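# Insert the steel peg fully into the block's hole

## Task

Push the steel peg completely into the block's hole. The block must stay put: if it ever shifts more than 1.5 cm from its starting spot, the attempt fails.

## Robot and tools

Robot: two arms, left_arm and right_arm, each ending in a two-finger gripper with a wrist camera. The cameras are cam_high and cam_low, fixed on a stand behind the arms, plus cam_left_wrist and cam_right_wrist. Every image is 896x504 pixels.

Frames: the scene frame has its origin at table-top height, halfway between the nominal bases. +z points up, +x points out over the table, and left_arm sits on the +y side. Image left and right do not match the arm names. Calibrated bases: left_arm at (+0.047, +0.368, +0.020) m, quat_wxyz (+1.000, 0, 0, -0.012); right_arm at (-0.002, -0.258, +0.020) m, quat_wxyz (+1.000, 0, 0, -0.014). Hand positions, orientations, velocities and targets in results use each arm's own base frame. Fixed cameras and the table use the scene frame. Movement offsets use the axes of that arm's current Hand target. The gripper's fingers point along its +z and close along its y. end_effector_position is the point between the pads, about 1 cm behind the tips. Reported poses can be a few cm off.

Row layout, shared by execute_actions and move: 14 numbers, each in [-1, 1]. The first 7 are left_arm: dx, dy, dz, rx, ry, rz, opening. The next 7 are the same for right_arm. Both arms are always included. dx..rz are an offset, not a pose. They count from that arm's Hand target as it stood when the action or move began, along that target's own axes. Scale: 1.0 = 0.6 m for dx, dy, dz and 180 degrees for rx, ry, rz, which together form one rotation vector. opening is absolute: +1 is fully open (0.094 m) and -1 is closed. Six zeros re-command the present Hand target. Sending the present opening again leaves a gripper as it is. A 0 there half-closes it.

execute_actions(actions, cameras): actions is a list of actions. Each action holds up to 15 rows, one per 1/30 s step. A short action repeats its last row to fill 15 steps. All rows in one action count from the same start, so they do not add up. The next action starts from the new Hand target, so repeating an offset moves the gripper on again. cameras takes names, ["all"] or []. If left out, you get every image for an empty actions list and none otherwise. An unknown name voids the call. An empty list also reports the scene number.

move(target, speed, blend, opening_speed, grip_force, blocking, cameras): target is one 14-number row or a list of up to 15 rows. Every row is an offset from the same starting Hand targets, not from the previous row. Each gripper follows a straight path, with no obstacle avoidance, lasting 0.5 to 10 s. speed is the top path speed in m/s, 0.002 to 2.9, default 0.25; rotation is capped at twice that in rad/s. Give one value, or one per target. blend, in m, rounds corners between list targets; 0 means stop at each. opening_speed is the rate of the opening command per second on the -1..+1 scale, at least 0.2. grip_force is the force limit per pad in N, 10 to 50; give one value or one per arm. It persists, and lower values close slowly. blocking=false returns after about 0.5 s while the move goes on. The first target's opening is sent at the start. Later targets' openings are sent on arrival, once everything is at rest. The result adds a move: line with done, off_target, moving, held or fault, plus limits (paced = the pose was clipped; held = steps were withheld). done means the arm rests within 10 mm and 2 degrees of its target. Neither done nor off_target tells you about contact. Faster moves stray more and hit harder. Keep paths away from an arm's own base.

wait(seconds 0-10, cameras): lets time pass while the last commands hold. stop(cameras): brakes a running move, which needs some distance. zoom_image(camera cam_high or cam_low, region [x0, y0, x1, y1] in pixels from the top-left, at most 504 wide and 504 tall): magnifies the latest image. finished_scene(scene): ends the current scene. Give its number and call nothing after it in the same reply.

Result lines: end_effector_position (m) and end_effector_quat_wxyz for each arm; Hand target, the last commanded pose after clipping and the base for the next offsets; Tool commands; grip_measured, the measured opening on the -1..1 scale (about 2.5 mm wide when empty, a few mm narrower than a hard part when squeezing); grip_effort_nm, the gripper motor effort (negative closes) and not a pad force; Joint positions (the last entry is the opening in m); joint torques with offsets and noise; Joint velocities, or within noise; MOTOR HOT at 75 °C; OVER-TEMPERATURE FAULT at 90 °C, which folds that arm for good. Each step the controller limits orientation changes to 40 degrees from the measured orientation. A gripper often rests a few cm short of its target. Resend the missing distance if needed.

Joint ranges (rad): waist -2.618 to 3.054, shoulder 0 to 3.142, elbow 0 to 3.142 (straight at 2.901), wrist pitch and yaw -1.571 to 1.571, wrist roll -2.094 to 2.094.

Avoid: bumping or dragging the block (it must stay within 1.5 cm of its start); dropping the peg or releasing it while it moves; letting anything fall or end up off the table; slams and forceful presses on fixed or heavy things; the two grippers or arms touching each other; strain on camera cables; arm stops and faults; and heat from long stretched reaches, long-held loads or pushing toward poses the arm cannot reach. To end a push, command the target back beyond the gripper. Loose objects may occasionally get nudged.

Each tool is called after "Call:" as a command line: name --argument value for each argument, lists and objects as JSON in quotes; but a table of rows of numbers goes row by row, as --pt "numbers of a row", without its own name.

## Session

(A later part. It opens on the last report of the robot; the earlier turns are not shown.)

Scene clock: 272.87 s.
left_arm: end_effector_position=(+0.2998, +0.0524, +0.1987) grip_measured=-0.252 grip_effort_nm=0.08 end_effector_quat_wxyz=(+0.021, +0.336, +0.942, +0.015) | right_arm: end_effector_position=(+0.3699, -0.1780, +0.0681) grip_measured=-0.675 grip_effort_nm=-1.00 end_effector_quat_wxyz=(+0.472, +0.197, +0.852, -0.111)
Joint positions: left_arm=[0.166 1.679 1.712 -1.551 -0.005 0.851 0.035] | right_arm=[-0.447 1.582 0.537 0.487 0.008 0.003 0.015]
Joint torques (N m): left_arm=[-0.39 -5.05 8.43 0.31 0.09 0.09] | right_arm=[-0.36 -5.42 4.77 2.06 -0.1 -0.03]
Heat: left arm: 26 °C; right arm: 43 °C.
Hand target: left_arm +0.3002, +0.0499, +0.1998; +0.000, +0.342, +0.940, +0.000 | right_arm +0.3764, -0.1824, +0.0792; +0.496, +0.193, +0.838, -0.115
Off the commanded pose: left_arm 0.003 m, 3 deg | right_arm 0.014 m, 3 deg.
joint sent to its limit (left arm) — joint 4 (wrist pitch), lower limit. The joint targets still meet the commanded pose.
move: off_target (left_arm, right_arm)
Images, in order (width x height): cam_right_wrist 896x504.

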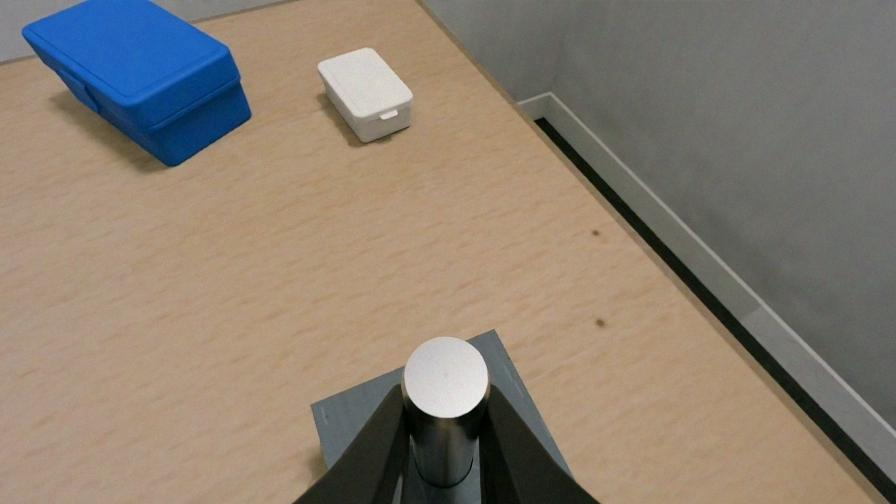

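Call:
move --target '[0,0,0,0,0,0,-0.25,0.0117,0,0.0064,0,0,0,-0.9]' --speed 0.03 --cameras '["cam_right_wrist"]'

Call:
zoom_image --camera "cam_right_wrist" --region '[320, 320, 584, 504]'

Scene clock: 274.97 s.
left_arm: end_effector_position=(+0.2998, +0.0524, +0.1987) grip_measured=-0.252 grip_effort_nm=0.08 end_effector_quat_wxyz=(+0.021, +0.336, +0.942, +0.015) | right_arm: end_effector_position=(+0.3699, -0.1780, +0.0617) grip_measured=-0.675 grip_effort_nm=-1.00 end_effector_quat_wxyz=(+0.474, +0.197, +0.851, -0.111)
Joint positions: left_arm=[0.166 1.679 1.712 -1.551 -0.005 0.851 0.035] | right_arm=[-0.447 1.61 0.523 0.533 0.008 0.003 0.015]
Joint torques (N m): left_arm=[-0.39 -5.05 8.43 0.31 0.09 0.09] | right_arm=[-0.49 -5.5 4.74 2.03 -0.05 -0.09]
Heat: left arm: 26 °C; right arm: 43 °C.
Hand target: left_arm +0.3002, +0.0499, +0.1998; +0.000, +0.342, +0.940, +0.000 | right_arm +0.3764, -0.1824, +0.0712; +0.496, +0.193, +0.838, -0.115
Off the commanded pose: left_arm 0.003 m, 3 deg | right_arm 0.012 m, 3 deg.
joint sent to its limit (left arm) — joint 4 (wrist pitch), lower limit. The joint targets still meet the commanded pose.
move: off_target (left_arm, right_arm)
Images, in order (width x height): cam_right_wrist 896x504.

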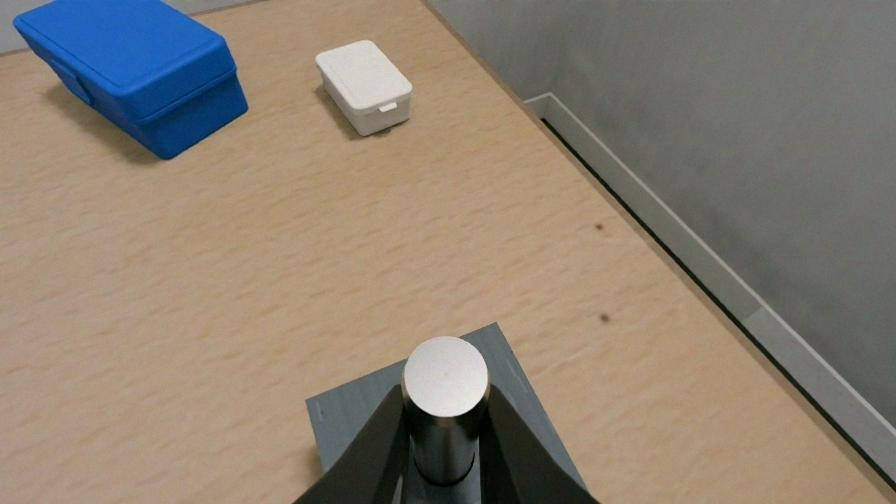

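Scaled by 1.909.

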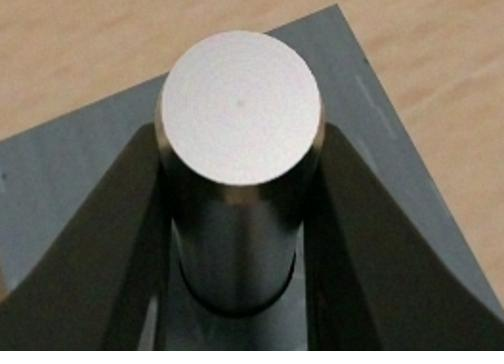

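Call:
move --target '[0,0,0,0,0,0,-0.25,0.0095,0,0.0052,0,0,0,-0.9]' --speed 0.03 --cameras '["cam_right_wrist"]'

Call:
zoom_image --camera "cam_right_wrist" --region '[320, 320, 584, 504]'

Scene clock: 277.17 s.
left_arm: end_effector_position=(+0.2998, +0.0524, +0.1987) grip_measured=-0.252 grip_effort_nm=0.08 end_effector_quat_wxyz=(+0.021, +0.336, +0.942, +0.015) | right_arm: end_effector_position=(+0.3715, -0.1786, +0.0571) grip_measured=-0.675 grip_effort_nm=-1.00 end_effector_quat_wxyz=(+0.478, +0.196, +0.849, -0.112)
Joint positions: left_arm=[0.166 1.679 1.712 -1.551 -0.005 0.851 0.035] | right_arm=[-0.447 1.639 0.515 0.579 0.008 0.003 0.015]
Joint torques (N m): left_arm=[-0.4 -5.04 8.42 0.31 0.09 0.09] | right_arm=[-0.42 -5.53 4.4 1.92 -0.11 -0.12]
Heat: left arm: 26 °C; right arm: 42 °C.
Hand target: left_arm +0.3002, +0.0499, +0.1998; +0.000, +0.342, +0.940, +0.000 | right_arm +0.3763, -0.1824, +0.0646; +0.496, +0.194, +0.838, -0.115
Off the commanded pose: left_arm 0.003 m, 3 deg | right_arm 0.010 m, 2 deg.
joint sent to its limit (left arm) — joint 4 (wrist pitch), lower limit. The joint targets still meet the commanded pose.
move: off_target (left_arm)
Images, in order (width x height): cam_right_wrist 896x504.

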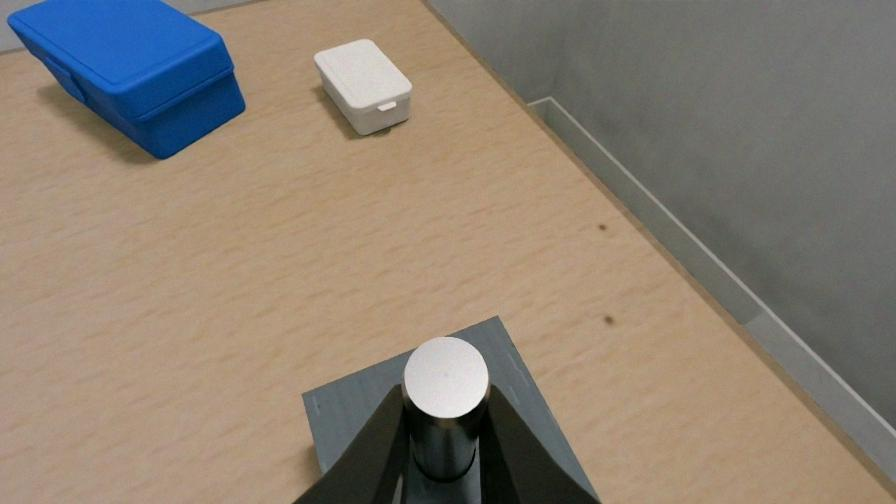

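Scaled by 1.909.

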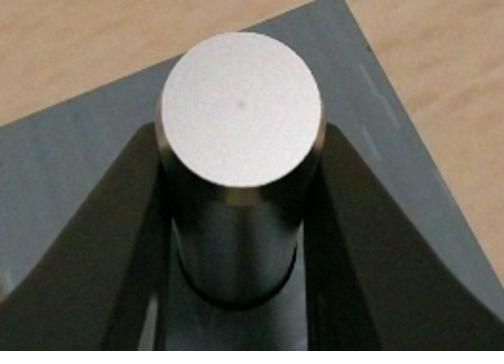

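Call:
move --target '[0,0,0,0,0,0,-0.25,0.0052,0,0.0024,0,0,0,-0.9]' --speed 0.03 --cameras '["cam_right_wrist","cam_low"]'

Call:
zoom_image --camera "cam_right_wrist" --region '[320, 320, 584, 504]'

Call:
zoom_image --camera "cam_low" --region '[465, 235, 505, 280]'

Scene clock: 281.17 s.
left_arm: end_effector_position=(+0.2998, +0.0524, +0.1987) grip_measured=-0.252 grip_effort_nm=0.08 end_effector_quat_wxyz=(+0.021, +0.336, +0.942, +0.015) | right_arm: end_effector_position=(+0.3722, -0.1790, +0.0569) grip_measured=-0.675 grip_effort_nm=-1.00 end_effector_quat_wxyz=(+0.483, +0.196, +0.846, -0.113)
Joint positions: left_arm=[0.166 1.679 1.712 -1.551 -0.005 0.851 0.035] | right_arm=[-0.447 1.648 0.508 0.606 0.008 0.003 0.015]
Joint torques (N m): left_arm=[-0.4 -5.04 8.42 0.31 0.09 0.09] | right_arm=[-0.47 -5.01 4.49 1.85 -0.06 -0.1]
Heat: left arm: 26 °C; right arm: 42 °C.
Hand target: left_arm +0.3002, +0.0499, +0.1998; +0.000, +0.342, +0.940, +0.000 | right_arm +0.3761, -0.1823, +0.0612; +0.496, +0.194, +0.838, -0.115
Off the commanded pose: left_arm 0.003 m, 3 deg | right_arm 0.007 m, 2 deg.
joint sent to its limit (left arm) — joint 4 (wrist pitch), lower limit. The joint targets still meet the commanded pose.
move: off_target (left_arm)
Images, in order (width x height): cam_low 896x504, cam_right_wrist 896x504.

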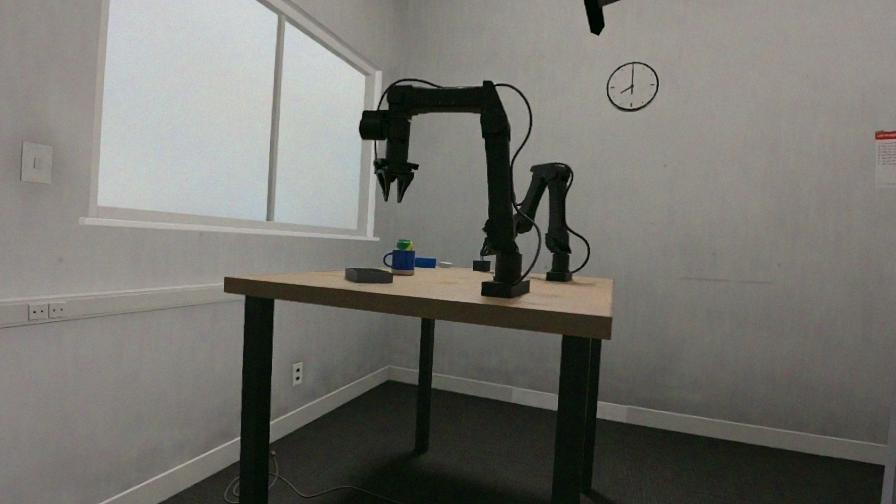

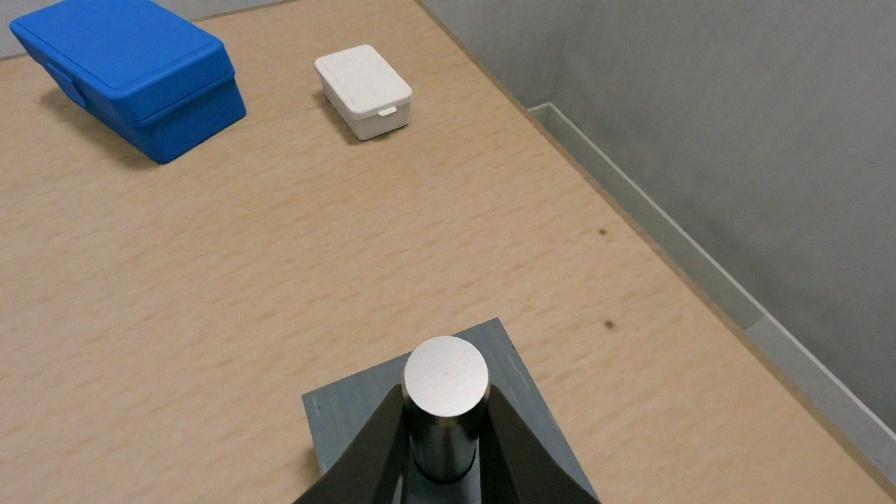

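Scaled by 1.909.

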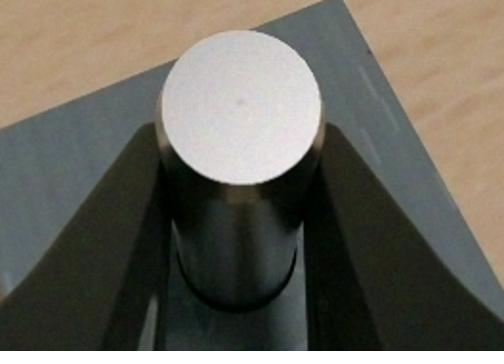

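Scaled by 11.200.

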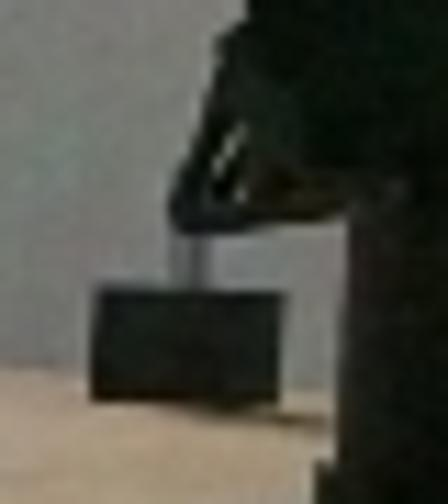

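Call:
move --target '[0,0,0,0,0,0,-0.25,-0.0052,0,-0.0024,0,0,0,-0.9]' --speed 0.03 --grip_force '[50, 10]' --cameras '["cam_right_wrist","cam_low"]'

Call:
zoom_image --camera "cam_right_wrist" --region '[320, 320, 584, 504]'

Call:
zoom_image --camera "cam_low" --region '[465, 235, 505, 280]'

Scene clock: 289.40 s.
left_arm: end_effector_position=(+0.2998, +0.0524, +0.1987) grip_measured=-0.252 grip_effort_nm=0.08 end_effector_quat_wxyz=(+0.021, +0.336, +0.942, +0.015) | right_arm: end_effector_position=(+0.3719, -0.1788, +0.0552) grip_measured=-0.648 grip_effort_nm=-0.26 end_effector_quat_wxyz=(+0.481, +0.196, +0.847, -0.112)
Joint positions: left_arm=[0.166 1.679 1.712 -1.551 -0.005 0.851 0.035] | right_arm=[-0.447 1.651 0.508 0.605 0.008 0.003 0.017]
Joint torques (N m): left_arm=[-0.4 -5.05 8.43 0.31 0.09 0.1] | right_arm=[-0.42 -6.38 4.74 1.74 -0.07 -0.14]
Heat: left arm: 26 °C; right arm: 42 °C.
Hand target: left_arm +0.3002, +0.0499, +0.1998; +0.000, +0.342, +0.940, +0.000 | right_arm +0.3763, -0.1824, +0.0645; +0.496, +0.194, +0.838, -0.115
Off the commanded pose: left_arm 0.003 m, 3 deg | right_arm 0.011 m, 2 deg.
joint sent to its limit (left arm) — joint 4 (wrist pitch), lower limit. The joint targets still meet the commanded pose.
grip_force (N): 50, 10
move: off_target (left_arm, right_arm)
Images, in order (width x height): cam_low 896x504, cam_right_wrist 896x504.

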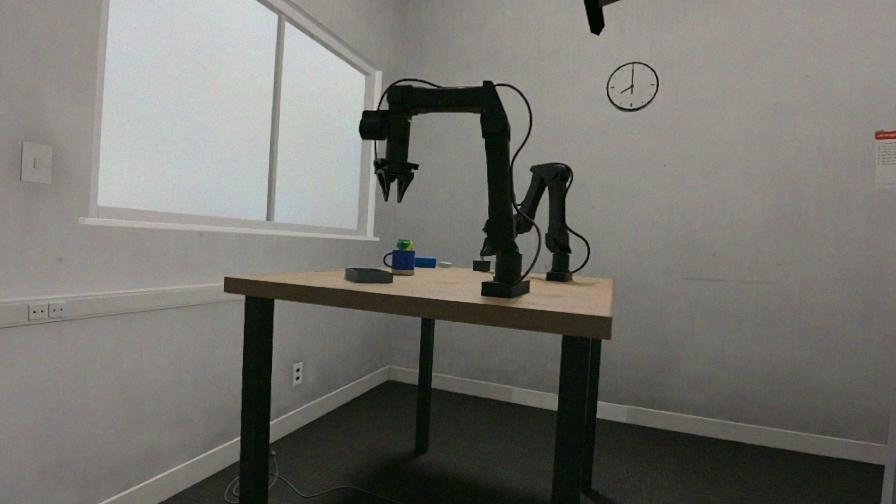

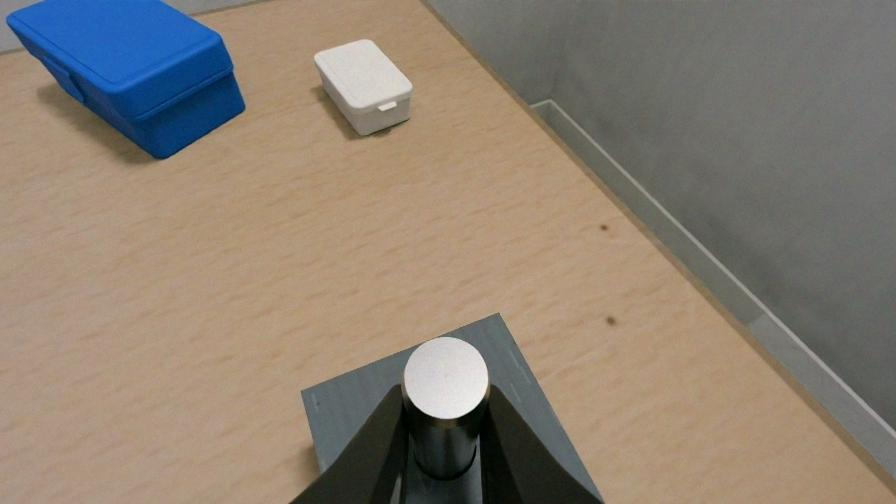

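Scaled by 1.909.

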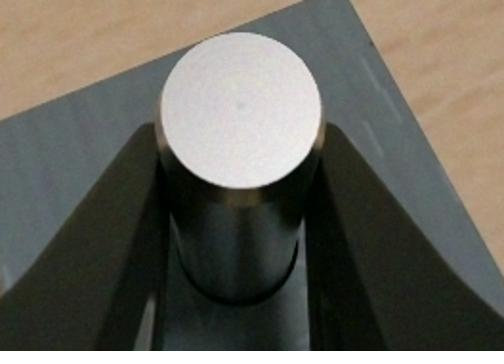

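Scaled by 11.200.

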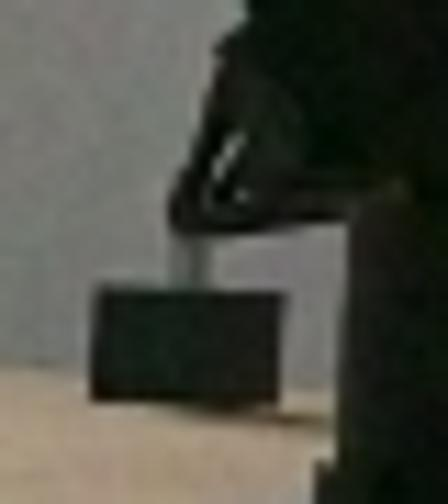

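Call:
move --target '[0,0,0,0,0,0,-0.25,0.0066,0,0.0024,0,0,0,-0.9]' --speed 0.03 --cameras '["cam_right_wrist","cam_low"]'

Call:
zoom_image --camera "cam_right_wrist" --region '[320, 320, 584, 504]'

Call:
zoom_image --camera "cam_low" --region '[465, 235, 505, 280]'

Scene clock: 292.17 s.
left_arm: end_effector_position=(+0.2998, +0.0524, +0.1987) grip_measured=-0.252 grip_effort_nm=0.08 end_effector_quat_wxyz=(+0.021, +0.336, +0.942, +0.015) | right_arm: end_effector_position=(+0.3720, -0.1788, +0.0550) grip_measured=-0.648 grip_effort_nm=-0.27 end_effector_quat_wxyz=(+0.481, +0.196, +0.847, -0.112)
Joint positions: left_arm=[0.166 1.679 1.712 -1.551 -0.005 0.851 0.035] | right_arm=[-0.447 1.653 0.508 0.606 0.008 0.003 0.017]
Joint torques (N m): left_arm=[-0.39 -5.05 8.43 0.31 0.09 0.09] | right_arm=[-0.18 -5.39 4.29 1.96 -0.06 -0.14]
Heat: left arm: 26 °C; right arm: 42 °C.
Hand target: left_arm +0.3002, +0.0499, +0.1998; +0.000, +0.342, +0.940, +0.000 | right_arm +0.3757, -0.1821, +0.0603; +0.496, +0.194, +0.839, -0.115
Off the commanded pose: left_arm 0.003 m, 3 deg | right_arm 0.007 m, 2 deg.
joint sent to its limit (left arm) — joint 4 (wrist pitch), lower limit. The joint targets still meet the commanded pose.
grip_force (N): 50, 10
move: off_target (left_arm)
Images, in order (width x height): cam_low 896x504, cam_right_wrist 896x504.

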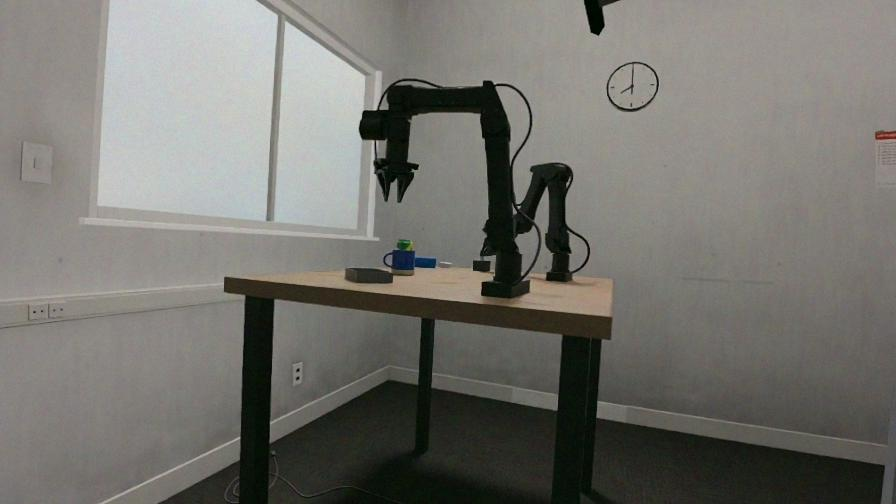

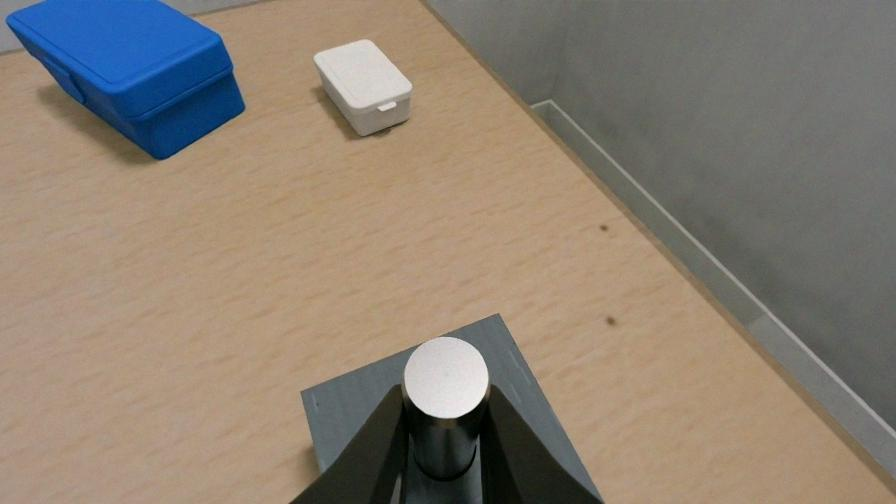

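Scaled by 1.909.

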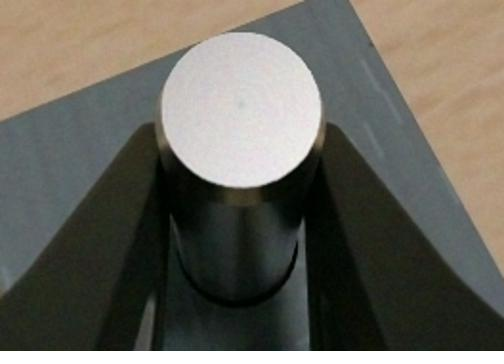

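Scaled by 11.200.

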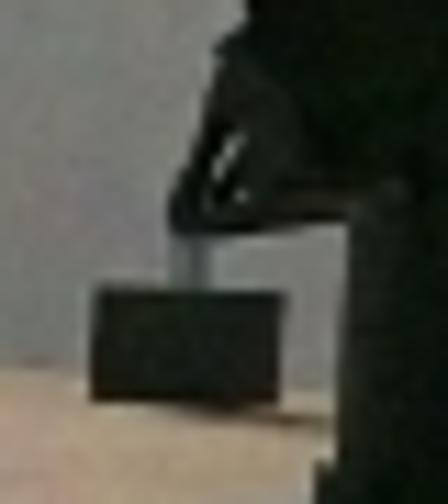

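Call:
move --pt "0 0 0 0 0 0 -0.25 -0.0083 0 -0.0046 0 0 0 -0.9" --pt "0 0 0 0 0 0 -0.25 -0.0083 0 -0.0046 0 0 0 -0.5" --speed 0.03 --opening_speed 0.3 --cameras '["cam_right_wrist","cam_low"]'

Call:
zoom_image --camera "cam_right_wrist" --region '[320, 320, 584, 504]'

Call:
zoom_image --camera "cam_low" --region '[465, 235, 505, 280]'

Scene clock: 297.50 s.
left_arm: end_effector_position=(+0.2998, +0.0524, +0.1987) grip_measured=-0.252 grip_effort_nm=0.08 end_effector_quat_wxyz=(+0.021, +0.336, +0.942, +0.015) | right_arm: end_effector_position=(+0.3720, -0.1787, +0.0549) grip_measured=-0.502 grip_effort_nm=0.11 end_effector_quat_wxyz=(+0.481, +0.196, +0.848, -0.112)
Joint positions: left_arm=[0.166 1.679 1.712 -1.551 -0.005 0.851 0.035] | right_arm=[-0.447 1.653 0.508 0.605 0.007 0.002 0.023]
Joint torques (N m): left_arm=[-0.39 -5.04 8.42 0.32 0.09 0.09] | right_arm=[-0.29 -7.06 4.6 1.66 -0.08 -0.08]
Heat: left arm: 26 °C; right arm: 42 °C.
Hand target: left_arm +0.3002, +0.0499, +0.1998; +0.000, +0.342, +0.940, +0.000 | right_arm +0.3757, -0.1821, +0.0661; +0.496, +0.193, +0.839, -0.115
Off the commanded pose: left_arm 0.003 m, 3 deg | right_arm 0.012 m, 2 deg.
joint sent to its limit (left arm) — joint 4 (wrist pitch), lower limit. The joint targets still meet the commanded pose.
grip_force (N): 50, 10
move: off_target (left_arm, right_arm); target 2's new opening was sent with right_arm's hand 0.012 m and 2 deg from that target
Images, in order (width x height): cam_low 896x504, cam_right_wrist 896x504.

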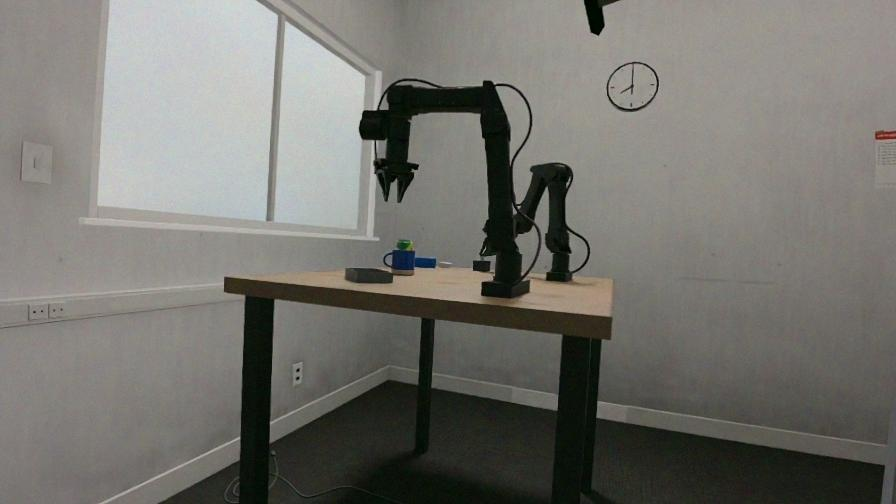

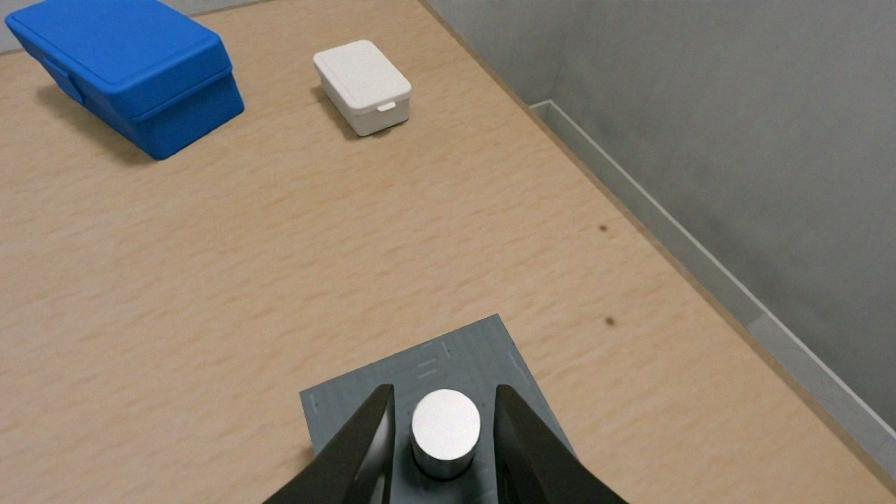

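Scaled by 1.909.

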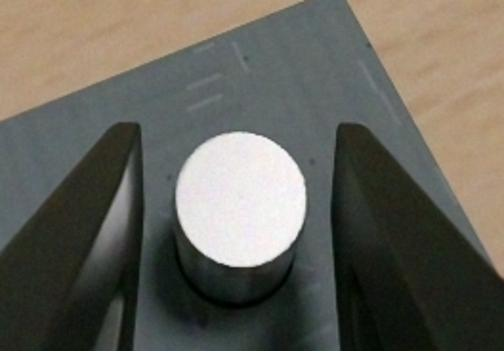

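Scaled by 11.200.

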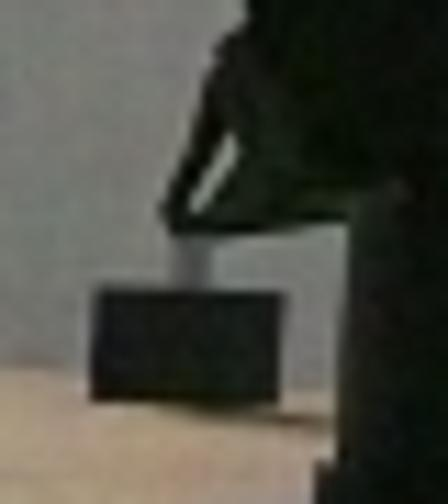

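Call:
move --pt "0 0 0 0 0 0 -0.25 0 0 0 0 0 0 -0.3" --pt "0 0 0 0 0 0 -0.25 0 0 -0.1 0 0 0 -0.3" --pt "0 0 0 0 0 0 -0.25 -0.06 0 -0.17 0 0 0 -0.3" --speed 0.1 --cameras '["all"]'

Call:
zoom_image --camera "cam_low" --region '[465, 235, 505, 280]'

Call:
zoom_image --camera "cam_high" --region '[330, 390, 400, 460]'

Scene clock: 304.67 s.
left_arm: end_effector_position=(+0.2998, +0.0524, +0.1987) grip_measured=-0.252 grip_effort_nm=0.08 end_effector_quat_wxyz=(+0.021, +0.336, +0.942, +0.015) | right_arm: end_effector_position=(+0.3048, -0.1465, +0.1260) grip_measured=-0.301 grip_effort_nm=0.11 end_effector_quat_wxyz=(+0.472, +0.197, +0.852, -0.110)
Joint positions: left_arm=[0.166 1.679 1.712 -1.551 -0.005 0.851 0.035] | right_arm=[-0.447 1.055 0.452 0.045 0.007 0.002 0.033]
Joint torques (N m): left_arm=[-0.4 -5.05 8.43 0.31 0.09 0.09] | right_arm=[-0.4 -4.04 7.97 1.59 -0.06 -0.08]
Heat: left arm: 26 °C; right arm: 41 °C.
Hand target: left_arm +0.3002, +0.0499, +0.1998; +0.000, +0.342, +0.940, +0.000 | right_arm +0.3109, -0.1504, +0.1466; +0.496, +0.193, +0.839, -0.115
Off the commanded pose: left_arm 0.003 m, 3 deg | right_arm 0.022 m, 3 deg.
joint sent to its limit (left arm) — joint 4 (wrist pitch), lower limit. The joint targets still meet the commanded pose.
grip_force (N): 50, 10
move: off_target (left_arm, right_arm)

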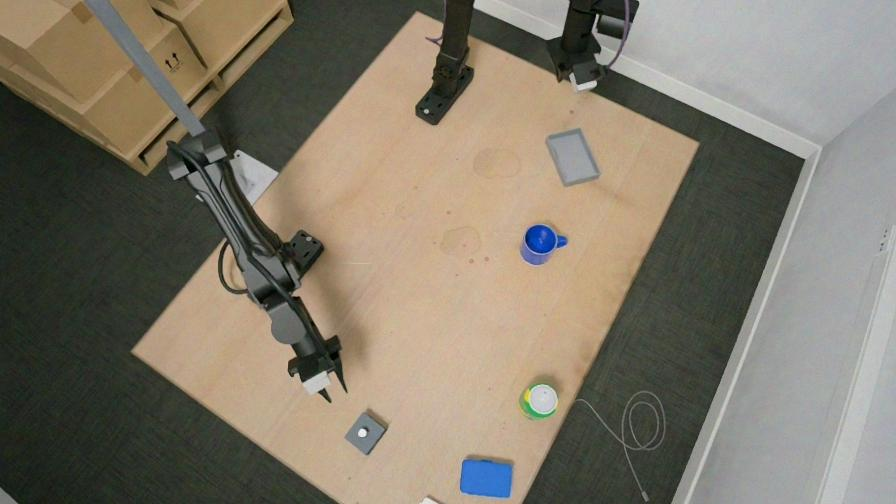

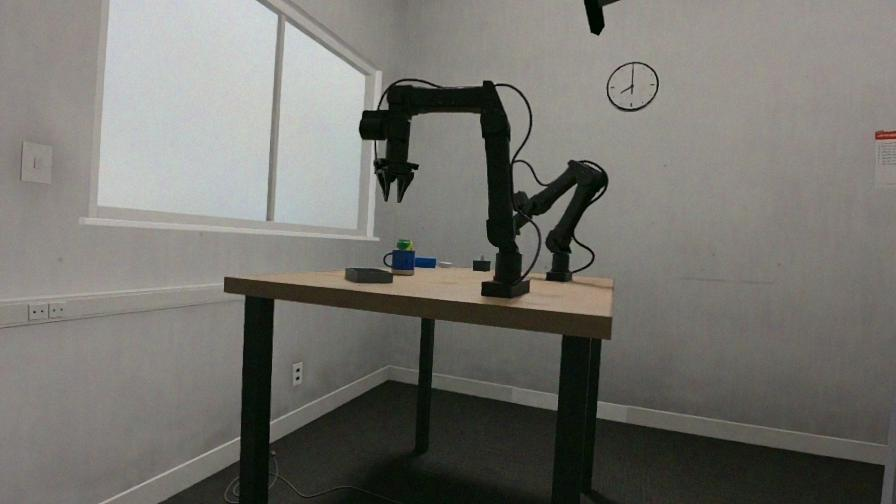

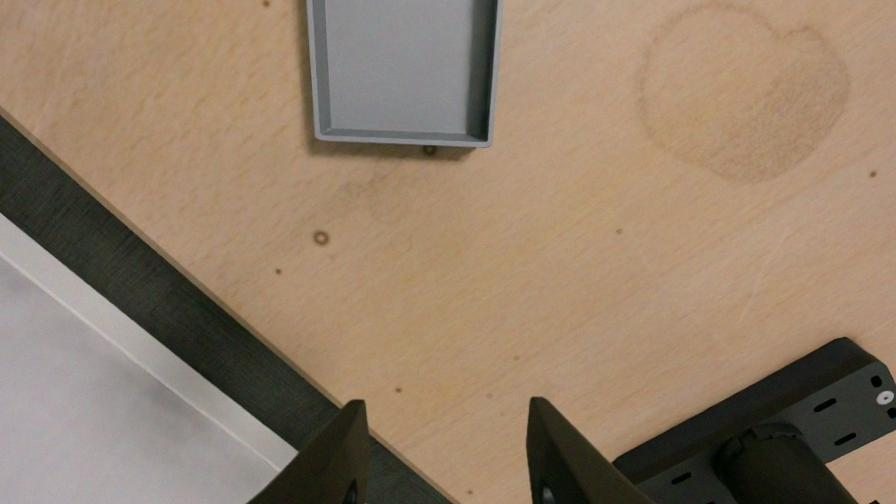

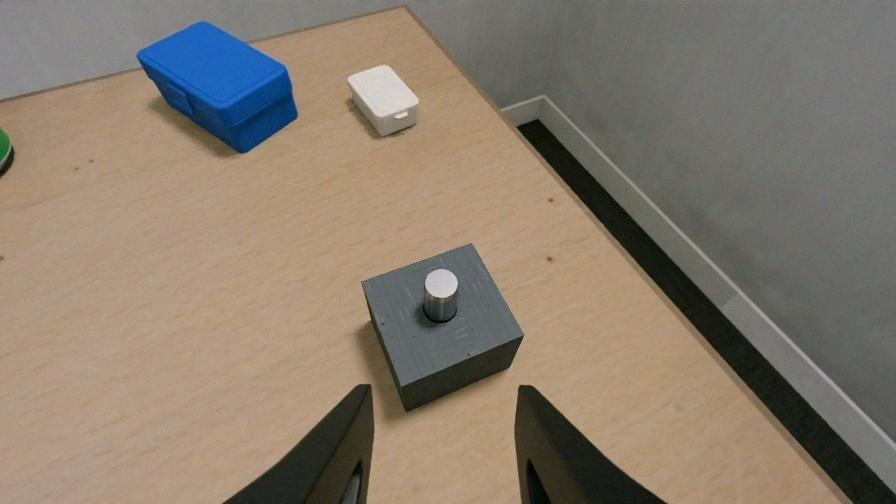

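Scaled by 11.200.

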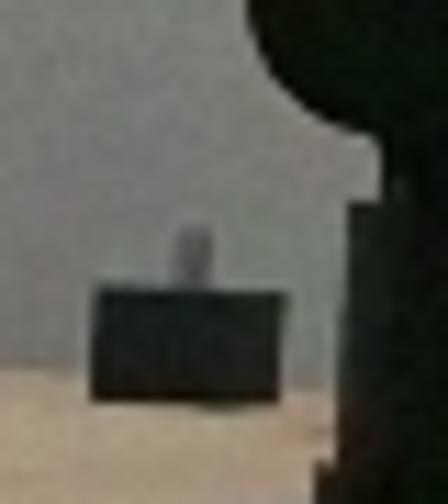

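Scaled by 7.200.

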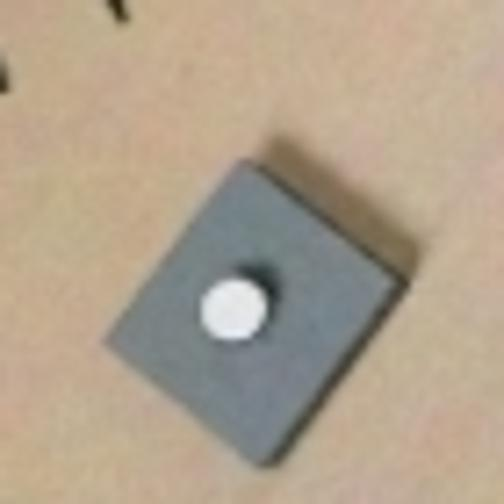

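Call:
zoom_image --camera "cam_right_wrist" --region '[350, 230, 540, 420]'

Scaled by 2.653.

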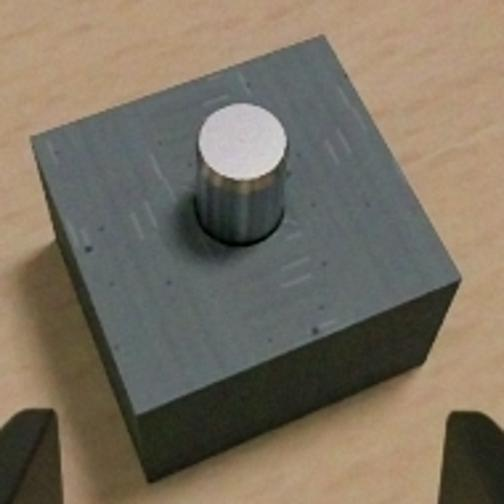

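Call:
finished_scene --scene 2

The scene is finished: the task was done.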